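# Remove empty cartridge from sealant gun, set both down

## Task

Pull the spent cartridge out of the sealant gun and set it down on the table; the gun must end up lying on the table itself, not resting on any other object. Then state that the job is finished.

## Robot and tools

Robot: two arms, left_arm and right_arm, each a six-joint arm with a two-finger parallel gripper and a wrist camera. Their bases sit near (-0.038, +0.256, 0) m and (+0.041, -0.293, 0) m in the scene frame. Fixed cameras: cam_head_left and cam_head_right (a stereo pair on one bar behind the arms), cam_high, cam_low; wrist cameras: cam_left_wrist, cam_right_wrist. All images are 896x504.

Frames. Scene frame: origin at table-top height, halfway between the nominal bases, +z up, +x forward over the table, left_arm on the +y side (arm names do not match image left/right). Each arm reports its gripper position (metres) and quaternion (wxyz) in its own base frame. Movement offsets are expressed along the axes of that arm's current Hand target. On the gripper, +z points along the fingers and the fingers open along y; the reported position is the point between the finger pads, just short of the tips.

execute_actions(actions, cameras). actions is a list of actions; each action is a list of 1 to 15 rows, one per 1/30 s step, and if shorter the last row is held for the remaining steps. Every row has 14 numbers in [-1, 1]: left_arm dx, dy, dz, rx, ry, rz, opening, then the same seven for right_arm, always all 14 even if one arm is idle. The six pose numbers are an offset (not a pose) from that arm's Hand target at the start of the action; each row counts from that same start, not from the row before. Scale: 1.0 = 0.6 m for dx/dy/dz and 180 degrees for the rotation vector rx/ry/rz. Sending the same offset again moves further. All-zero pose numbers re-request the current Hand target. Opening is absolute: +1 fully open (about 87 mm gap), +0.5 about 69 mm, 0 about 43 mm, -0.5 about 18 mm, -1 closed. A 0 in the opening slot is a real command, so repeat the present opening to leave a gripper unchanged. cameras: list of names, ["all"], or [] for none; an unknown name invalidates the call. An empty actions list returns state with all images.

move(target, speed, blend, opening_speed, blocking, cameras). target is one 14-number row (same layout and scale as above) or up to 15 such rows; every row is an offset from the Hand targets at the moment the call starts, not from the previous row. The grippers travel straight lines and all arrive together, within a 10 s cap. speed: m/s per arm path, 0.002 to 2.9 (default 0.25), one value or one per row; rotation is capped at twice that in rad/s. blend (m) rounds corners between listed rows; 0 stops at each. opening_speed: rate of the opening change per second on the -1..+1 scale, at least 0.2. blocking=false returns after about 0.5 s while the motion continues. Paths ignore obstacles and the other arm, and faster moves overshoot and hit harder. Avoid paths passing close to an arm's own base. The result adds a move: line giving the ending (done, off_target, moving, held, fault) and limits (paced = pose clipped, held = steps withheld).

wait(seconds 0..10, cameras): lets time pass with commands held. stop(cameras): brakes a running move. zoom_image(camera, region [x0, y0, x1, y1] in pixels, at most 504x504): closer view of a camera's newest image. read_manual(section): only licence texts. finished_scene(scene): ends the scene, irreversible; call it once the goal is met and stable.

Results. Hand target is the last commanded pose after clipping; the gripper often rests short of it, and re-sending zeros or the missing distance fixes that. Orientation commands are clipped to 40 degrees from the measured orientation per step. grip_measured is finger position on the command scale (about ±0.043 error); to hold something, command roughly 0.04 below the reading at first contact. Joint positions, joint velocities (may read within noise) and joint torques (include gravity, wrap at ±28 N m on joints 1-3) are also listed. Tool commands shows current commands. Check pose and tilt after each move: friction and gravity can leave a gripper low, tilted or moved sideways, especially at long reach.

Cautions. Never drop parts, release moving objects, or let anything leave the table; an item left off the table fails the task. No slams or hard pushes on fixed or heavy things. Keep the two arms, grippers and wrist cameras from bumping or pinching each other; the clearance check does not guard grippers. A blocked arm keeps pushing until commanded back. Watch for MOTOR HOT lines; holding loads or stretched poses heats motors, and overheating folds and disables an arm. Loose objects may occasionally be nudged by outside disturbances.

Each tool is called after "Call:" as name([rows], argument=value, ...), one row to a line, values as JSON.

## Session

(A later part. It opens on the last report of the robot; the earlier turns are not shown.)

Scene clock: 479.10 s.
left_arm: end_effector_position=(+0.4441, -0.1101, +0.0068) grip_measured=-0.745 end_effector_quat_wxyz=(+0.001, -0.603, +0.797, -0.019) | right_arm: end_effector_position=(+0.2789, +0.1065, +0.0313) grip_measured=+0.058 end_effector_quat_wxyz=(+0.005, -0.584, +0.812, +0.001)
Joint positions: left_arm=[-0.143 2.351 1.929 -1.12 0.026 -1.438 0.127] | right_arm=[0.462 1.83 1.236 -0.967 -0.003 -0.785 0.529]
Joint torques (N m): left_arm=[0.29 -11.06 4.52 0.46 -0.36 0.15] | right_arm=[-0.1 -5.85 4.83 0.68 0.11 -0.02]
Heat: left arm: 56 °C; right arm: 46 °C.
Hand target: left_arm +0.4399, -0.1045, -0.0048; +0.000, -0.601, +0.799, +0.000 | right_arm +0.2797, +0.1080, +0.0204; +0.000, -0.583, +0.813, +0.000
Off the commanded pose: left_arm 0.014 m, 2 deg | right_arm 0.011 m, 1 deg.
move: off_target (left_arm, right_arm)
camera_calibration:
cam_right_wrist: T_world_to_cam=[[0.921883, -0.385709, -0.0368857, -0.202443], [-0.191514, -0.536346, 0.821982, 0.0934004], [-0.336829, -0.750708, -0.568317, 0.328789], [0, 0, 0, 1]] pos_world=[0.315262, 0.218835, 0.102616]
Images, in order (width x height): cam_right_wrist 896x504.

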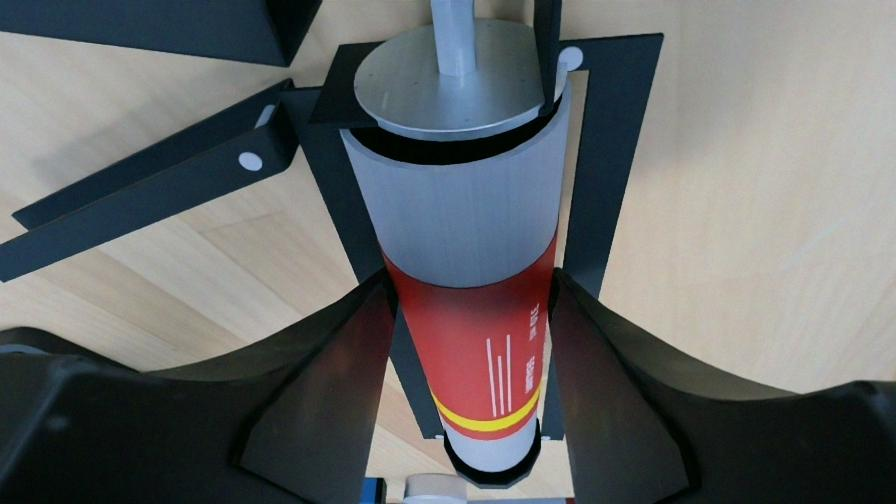

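Call:
move([
  [0,0,0,0,0,0,-0.95, -0.003,-0.002,-0.062,0,-0.05,0,0.0],
], speed=0.05, cameras=["cam_right_wrist","cam_low"])

Call:
zoom_image(camera="cam_low", region=[360, 210, 580, 330])

Scene clock: 487.73 s.
left_arm: end_effector_position=(+0.4441, -0.1101, +0.0068) grip_measured=-0.745 end_effector_quat_wxyz=(+0.001, -0.603, +0.797, -0.019) | right_arm: end_effector_position=(+0.2835, +0.1080, +0.0518) grip_measured=+0.058 end_effector_quat_wxyz=(+0.051, -0.576, +0.815, +0.037)
Joint positions: left_arm=[-0.143 2.351 1.929 -1.12 0.026 -1.438 0.127] | right_arm=[0.41 1.75 1.236 -0.971 -0.093 -0.817 0.529]
Joint torques (N m): left_arm=[0.28 -11.04 4.52 0.46 -0.36 0.15] | right_arm=[-0.8 -11.19 5.03 0.53 -0.2 -0.28]
Heat: left arm: 57 °C; right arm: 46 °C.
Hand target: left_arm +0.4399, -0.1045, -0.0048; +0.000, -0.601, +0.799, +0.000 | right_arm +0.2815, +0.1093, +0.0576; +0.064, -0.581, +0.810, +0.046
Off the commanded pose: left_arm 0.014 m, 2 deg | right_arm 0.006 m, 2 deg.
move: off_target (left_arm)
camera_calibration:
cam_right_wrist: T_world_to_cam=[[0.917084, -0.395446, -0.0507935, -0.202148], [-0.226599, -0.621801, 0.749677, 0.10116], [-0.328041, -0.676007, -0.659851, 0.33726], [0, 0, 0, 1]] pos_world=[0.318945, 0.210952, 0.136436]
Images, in order (width x height): cam_low 896x504, cam_right_wrist 896x504.

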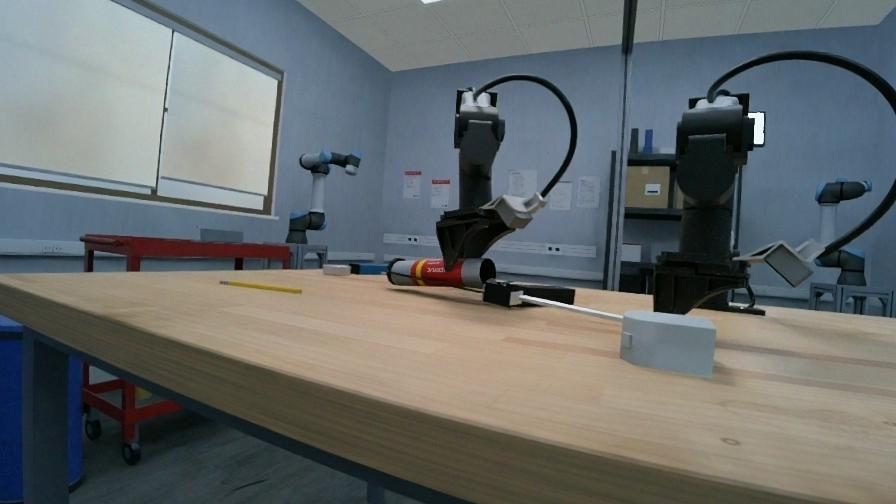

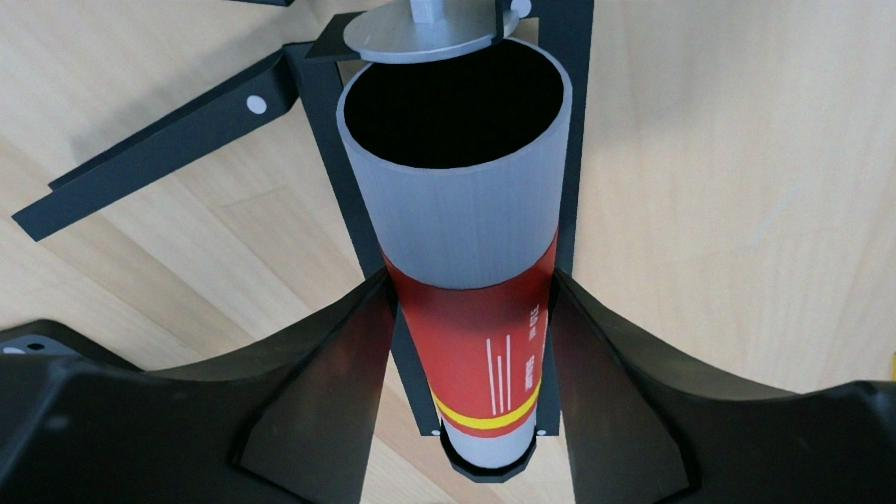

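Scaled by 2.291 from the camera's 896x504 image, which has a finer 1280x720 frame.

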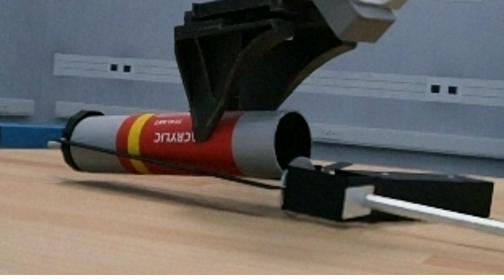

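Call:
move([
  [0,0,0,0,0,0,-0.95, 0.004,0,-0.03,0,-0.03,0,0.0],
  [0,0,0,0,0,0,-0.95, -0.112,0,-0.045,0,-0.03,0,0.0],
], speed=0.06, cameras=["cam_right_wrist","cam_low","cam_high"])

Call:
zoom_image(camera="cam_low", region=[360, 210, 580, 330])

Scene clock: 498.67 s.
left_arm: end_effector_position=(+0.4441, -0.1101, +0.0068) grip_measured=-0.745 end_effector_quat_wxyz=(+0.001, -0.603, +0.797, -0.019) | right_arm: end_effector_position=(+0.2985, +0.1665, +0.0933) grip_measured=+0.058 end_effector_quat_wxyz=(+0.106, -0.581, +0.803, +0.078)
Joint positions: left_arm=[-0.143 2.351 1.929 -1.12 0.026 -1.438 0.127] | right_arm=[0.497 1.773 1.43 -1.036 -0.182 -0.739 0.529]
Joint torques (N m): left_arm=[0.31 -11.06 4.52 0.46 -0.36 0.14] | right_arm=[-0.02 -6.95 8.85 0.58 0.1 0.03]
Heat: left arm: 57 °C; right arm: 47 °C.
Hand target: left_arm +0.4399, -0.1045, -0.0048; +0.000, -0.601, +0.799, +0.000 | right_arm +0.3014, +0.1681, +0.0947; +0.102, -0.578, +0.806, +0.073
Off the commanded pose: left_arm 0.014 m, 2 deg | right_arm 0.004 m, 1 deg.
move: off_target (left_arm)
camera_calibration:
cam_right_wrist: T_world_to_cam=[[0.928168, -0.367155, -0.0608411, -0.197751], [-0.241489, -0.71856, 0.652192, 0.139468], [-0.283174, -0.590652, -0.755608, 0.390444], [0, 0, 0, 1]] pos_world=[0.327789, 0.258227, 0.192031]
Images, in order (width x height): cam_high 896x504, cam_low 896x504, cam_right_wrist 896x504.

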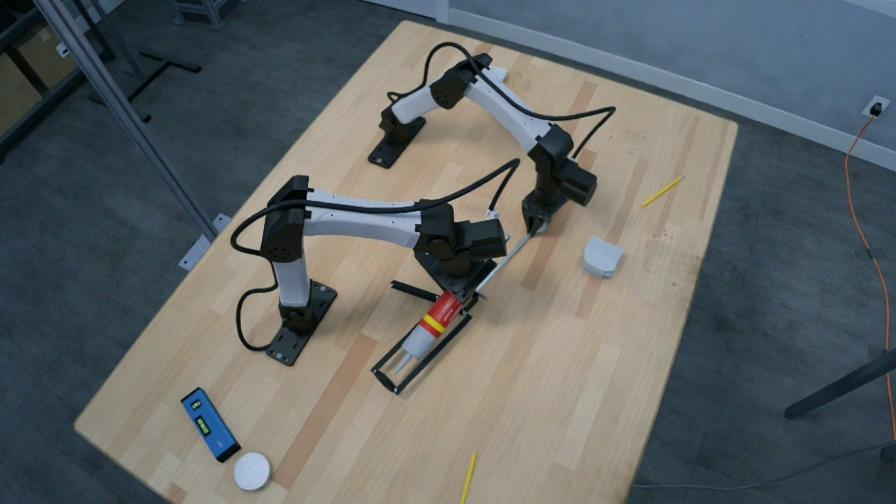

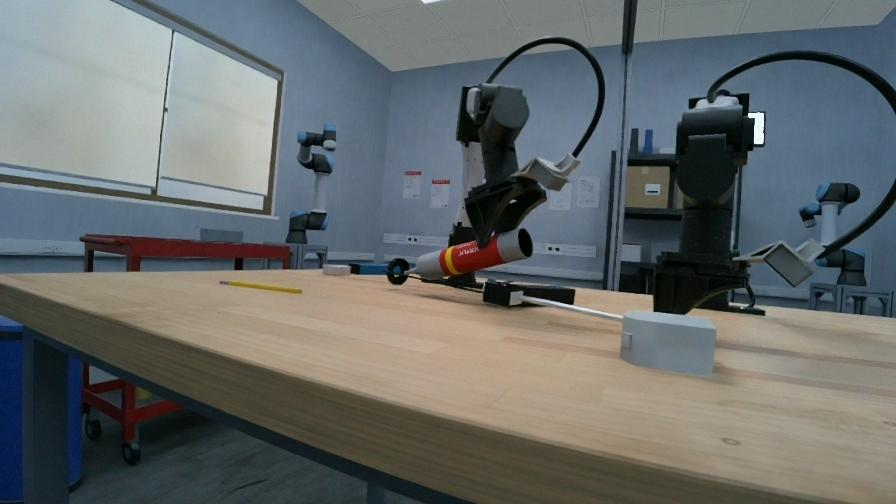

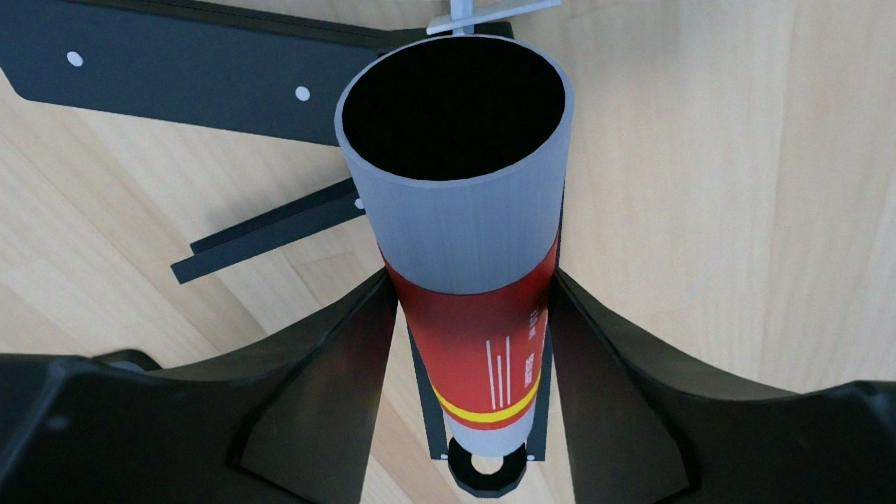

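Scaled by 2.291 from the camera's 896x504 image, which has a finer 1280x720 frame.

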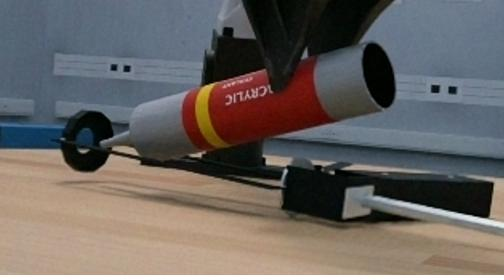

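Call:
move([
  [0,0,0,0,0,0,-0.95, -0.029,0,-0.113,0,0,0,0.0],
  [0,0,-0.005,0,0,0,-0.4, 0.0133,-0.224,-0.1238,0,0.04,0,0.0],
  [0,0,-0.12,0,0,0,-0.4, 0.061,-0.224,0.062,0,0.08,0,0.0],
], speed=0.15, cameras=["all"])

Call:
zoom_image(camera="cam_low", region=[330, 200, 600, 330])

Scene clock: 517.43 s.
left_arm: end_effector_position=(+0.4354, -0.1066, +0.0569) grip_measured=-0.400 end_effector_quat_wxyz=(-0.013, -0.603, +0.798, +0.005) | right_arm: end_effector_position=(+0.4209, +0.1005, +0.0566) grip_measured=+0.058 end_effector_quat_wxyz=(+0.009, -0.586, +0.811, +0.006)
Joint positions: left_arm=[-0.143 2.351 2.13 -1.374 0.013 -1.438 0.3] | right_arm=[0.306 2.324 2.087 -1.321 -0.016 -0.945 0.529]
Joint torques (N m): left_arm=[0.29 -13.67 7.27 0.25 -0.23 0.13] | right_arm=[-0.01 -11.89 5.52 0.45 0.2 0.05]
Heat: left arm: 58 °C; right arm: 47 °C.
Hand target: left_arm +0.4398, -0.1044, +0.0671; +0.000, -0.601, +0.799, +0.000 | right_arm +0.4202, +0.1002, +0.0496; +0.000, -0.583, +0.813, +0.000
Off the commanded pose: left_arm 0.011 m, 2 deg | right_arm 0.007 m, 1 deg.
move: off_target (left_arm); target 2's new opening was sent with left_arm's hand 0.011 m and 2 deg from that target
camera_calibration:
cam_left_wrist: T_world_to_cam=[[0.972498, -0.232789, -0.00751648, -0.453283], [-0.166574, -0.717711, 0.676125, -0.00586494], [-0.162789, -0.656278, -0.736749, 0.187682], [0, 0, 0, 1]] pos_world=[0.470393, 0.0134427, 0.138833]
cam_right_wrist: T_world_to_cam=[[0.923713, -0.38084, -0.0414206, -0.335594], [-0.189016, -0.547137, 0.815423, 0.0969641], [-0.333208, -0.745387, -0.577382, 0.384917], [0, 0, 0, 1]] pos_world=[0.456577, 0.212158, 0.129277]

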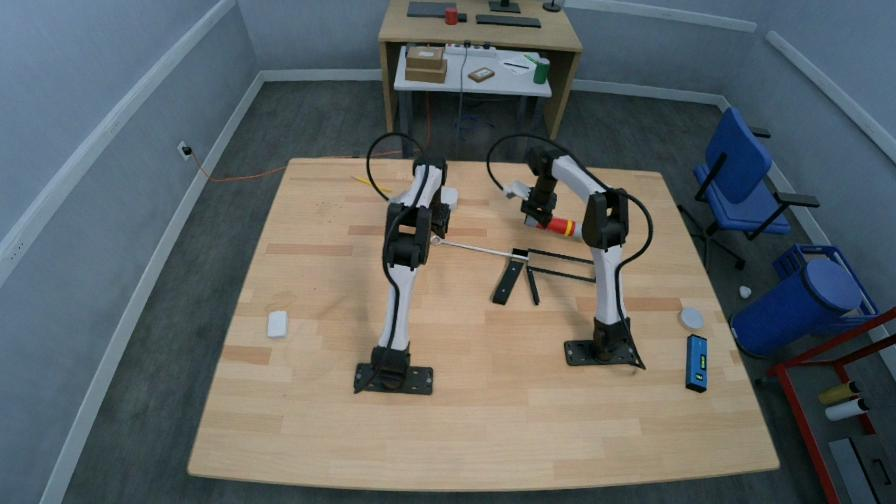

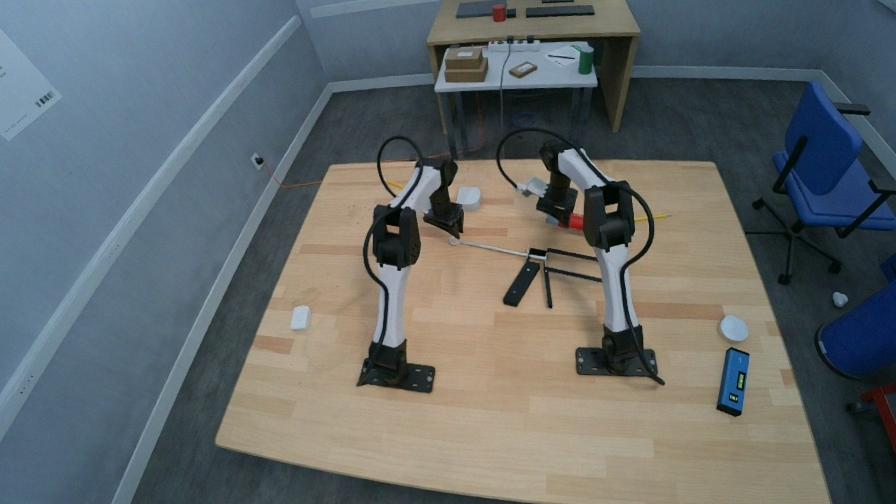

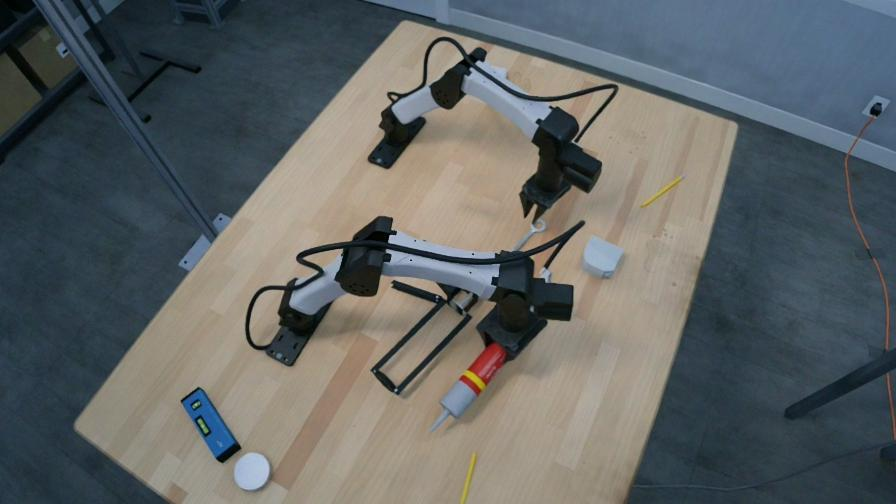

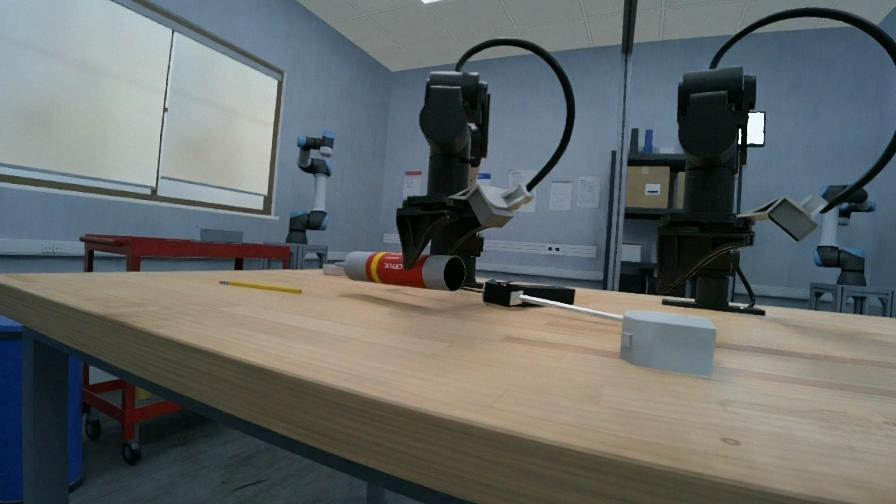

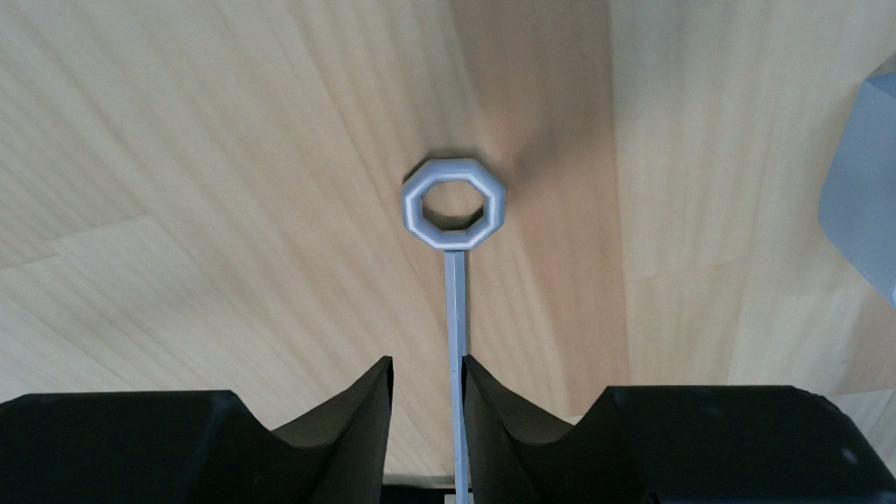

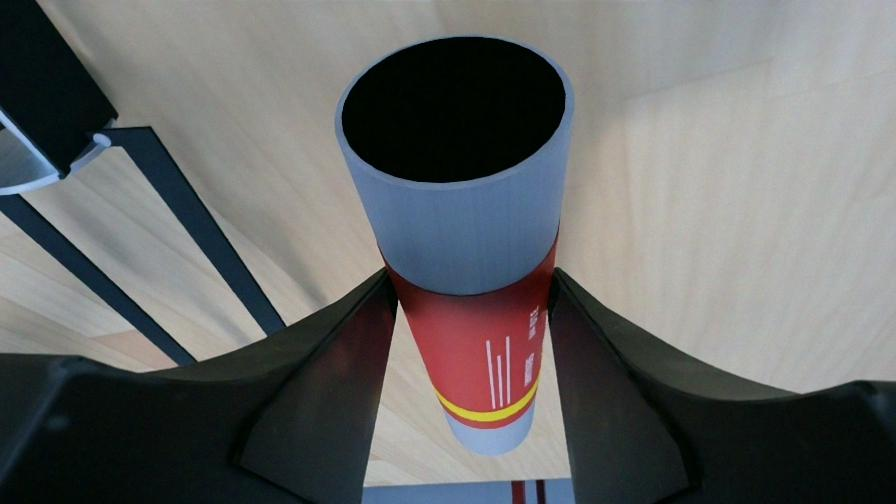

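Scaled by 1.867 from the camera's 896x504 image, which has a finer 1280x720 frame.

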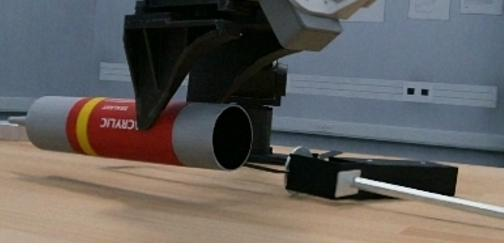

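Call:
move(target=[0,0,-0.02,0,0,0,-0.4, 0,0,0.034,0,0,0,0], speed=0.04, cameras=["cam_low"])

Call:
zoom_image(camera="cam_low", region=[330, 220, 530, 320])

Scene clock: 524.00 s.
left_arm: end_effector_position=(+0.4362, -0.1067, +0.0713) grip_measured=-0.400 end_effector_quat_wxyz=(-0.011, -0.603, +0.798, +0.002) | right_arm: end_effector_position=(+0.4230, +0.1011, +0.0397) grip_measured=+0.058 end_effector_quat_wxyz=(+0.014, -0.586, +0.810, +0.004)
Joint positions: left_arm=[-0.143 2.351 2.187 -1.426 0.013 -1.438 0.3] | right_arm=[0.306 2.324 2.021 -1.245 -0.016 -0.945 0.529]
Joint torques (N m): left_arm=[0.28 -13.12 7.28 0.26 -0.23 0.13] | right_arm=[-0.01 -11.38 5.07 0.47 0.22 0.05]
Heat: left arm: 59 °C; right arm: 49 °C.
Hand target: left_arm +0.4398, -0.1045, +0.0791; +0.000, -0.601, +0.799, +0.000 | right_arm +0.4204, +0.1003, +0.0293; +0.000, -0.583, +0.813, +0.000
Off the commanded pose: left_arm 0.009 m, 1 deg | right_arm 0.011 m, 2 deg.
move: off_target (right_arm)
Images, in order (width x height): cam_low 896x504.

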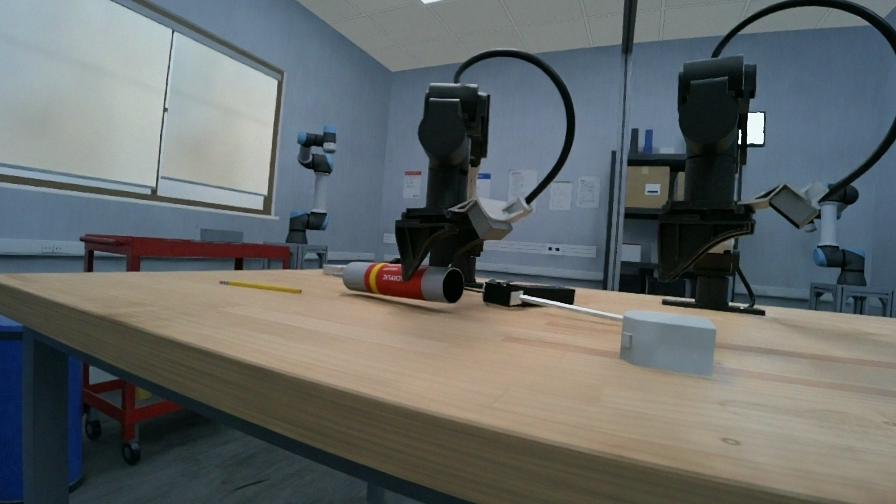

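Scaled by 2.520 from the camera's 896x504 image, which has a finer 1280x720 frame.

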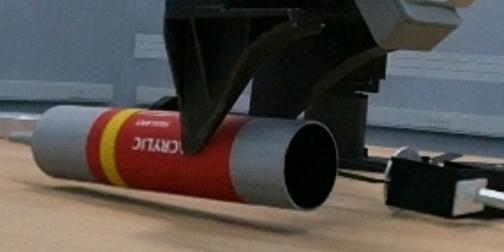

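Call:
move(target=[0,0,0,0,0,0,-0.4, 0,0,0.02,0,0,0,0], speed=0.03, cameras=["cam_low"])

Call:
zoom_image(camera="cam_low", region=[330, 220, 530, 320])

Scene clock: 532.83 s.
left_arm: end_effector_position=(+0.4360, -0.1067, +0.0713) grip_measured=-0.400 end_effector_quat_wxyz=(-0.012, -0.603, +0.798, +0.003) | right_arm: end_effector_position=(+0.4231, +0.1006, +0.0306) grip_measured=+0.058 end_effector_quat_wxyz=(+0.015, -0.585, +0.811, +0.002)
Joint positions: left_arm=[-0.143 2.351 2.187 -1.426 0.013 -1.438 0.3] | right_arm=[0.306 2.324 1.984 -1.205 -0.013 -0.945 0.529]
Joint torques (N m): left_arm=[0.29 -13.11 7.28 0.25 -0.22 0.13] | right_arm=[-0.01 -10.78 5 0.51 0.2 0.05]
Heat: left arm: 61 °C; right arm: 51 °C.
Hand target: left_arm +0.4398, -0.1045, +0.0791; +0.000, -0.601, +0.799, +0.000 | right_arm +0.4203, +0.1002, +0.0173; +0.000, -0.583, +0.813, +0.000
Off the commanded pose: left_arm 0.009 m, 1 deg | right_arm 0.014 m, 2 deg.
move: off_target (right_arm)
Images, in order (width x height): cam_low 896x504.

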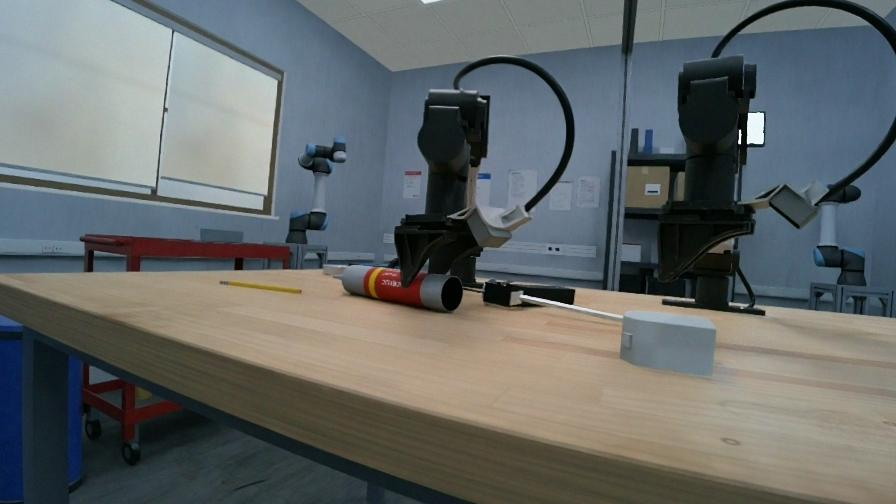

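Scaled by 2.520 from the camera's 896x504 image, which has a finer 1280x720 frame.

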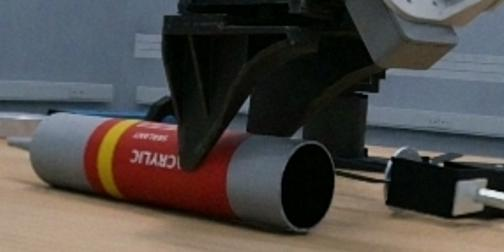

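Nearly on the table. Lower a touch, release slowly, rise.

Call:
move([
  [0,0,0,0,0,0,-0.4, 0,0,0.008,0,0,0,0],
  [0,0,0,0,0,0,-0.4, 0,0,0.008,0,0,0,0.5],
  [0,0,0,0,0,0,-0.4, 0,0,-0.17,0,0,0,0.5],
], speed=[0.03,0.1,0.1], opening_speed=0.4, cameras=["cam_low","cam_high","cam_right_wrist"])

Call:
zoom_image(camera="cam_low", region=[330, 220, 630, 320])

Scene clock: 544.03 s.
left_arm: end_effector_position=(+0.4360, -0.1067, +0.0713) grip_measured=-0.400 end_effector_quat_wxyz=(-0.012, -0.603, +0.798, +0.003) | right_arm: end_effector_position=(+0.4202, +0.0986, +0.1235) grip_measured=+0.500 end_effector_quat_wxyz=(+0.019, -0.585, +0.811, -0.003)
Joint positions: left_arm=[-0.143 2.351 2.187 -1.426 0.013 -1.438 0.3] | right_arm=[0.306 2.337 2.38 -1.575 -0.007 -0.944 0.75]
Joint torques (N m): left_arm=[0.31 -13.12 7.27 0.24 -0.22 0.14] | right_arm=[0.06 -10.85 7.51 0.3 0.16 0.02]
Heat: left arm: 62 °C; right arm: 53 °C.
Hand target: left_arm +0.4398, -0.1045, +0.0791; +0.000, -0.601, +0.799, +0.000 | right_arm +0.4204, +0.1002, +0.1192; +0.000, -0.583, +0.813, +0.000
Off the commanded pose: left_arm 0.009 m, 1 deg | right_arm 0.004 m, 2 deg.
joint sent to its limit (right arm) — joint 4 (wrist pitch), lower limit. The joint targets still meet the commanded pose.
move: done; target 2's new opening was sent with right_arm's hand 0.017 m and 2 deg from that target
camera_calibration:
cam_right_wrist: T_world_to_cam=[[0.923936, -0.382198, -0.016317, -0.336015], [-0.21152, -0.545944, 0.810682, 0.051241], [-0.318749, -0.745567, -0.58526, 0.416877], [0, 0, 0, 1]] pos_world=[0.454174, 0.21036, 0.196958]
Images, in order (width x height): cam_high 896x504, cam_low 896x504, cam_right_wrist 896x504.

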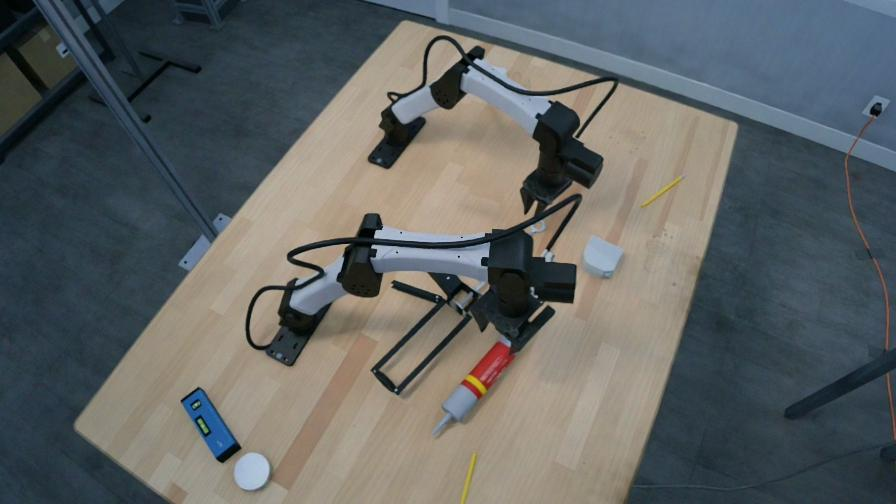

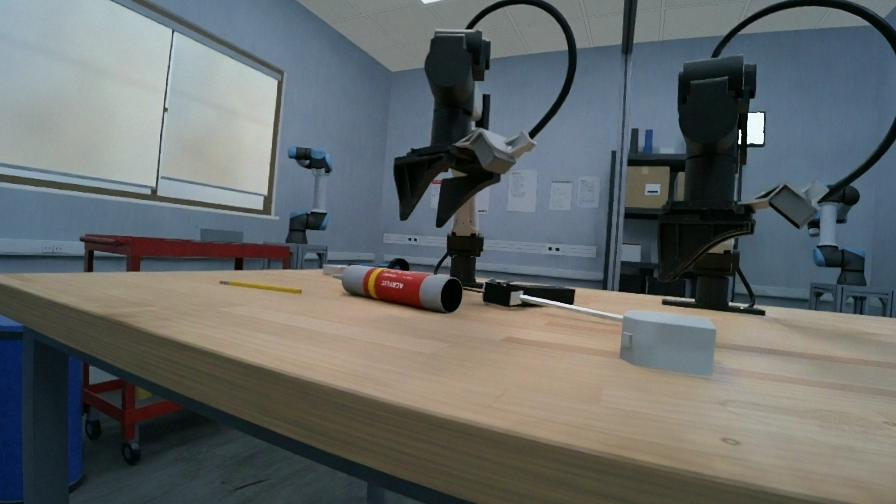

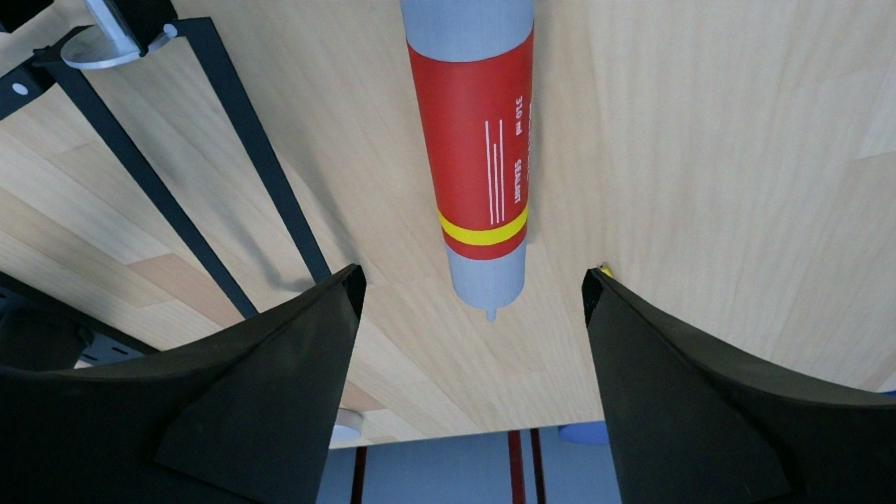

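Scaled by 1.680 from the camera's 896x504 image, which has a finer 1280x720 frame.

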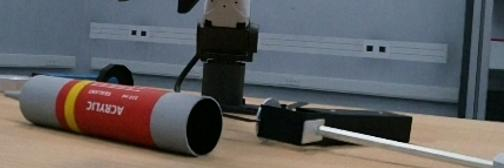

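Done: cartridge on the table, gun flat.

Call:
finished_scene(scene=1)

The scene is finished: the task was done.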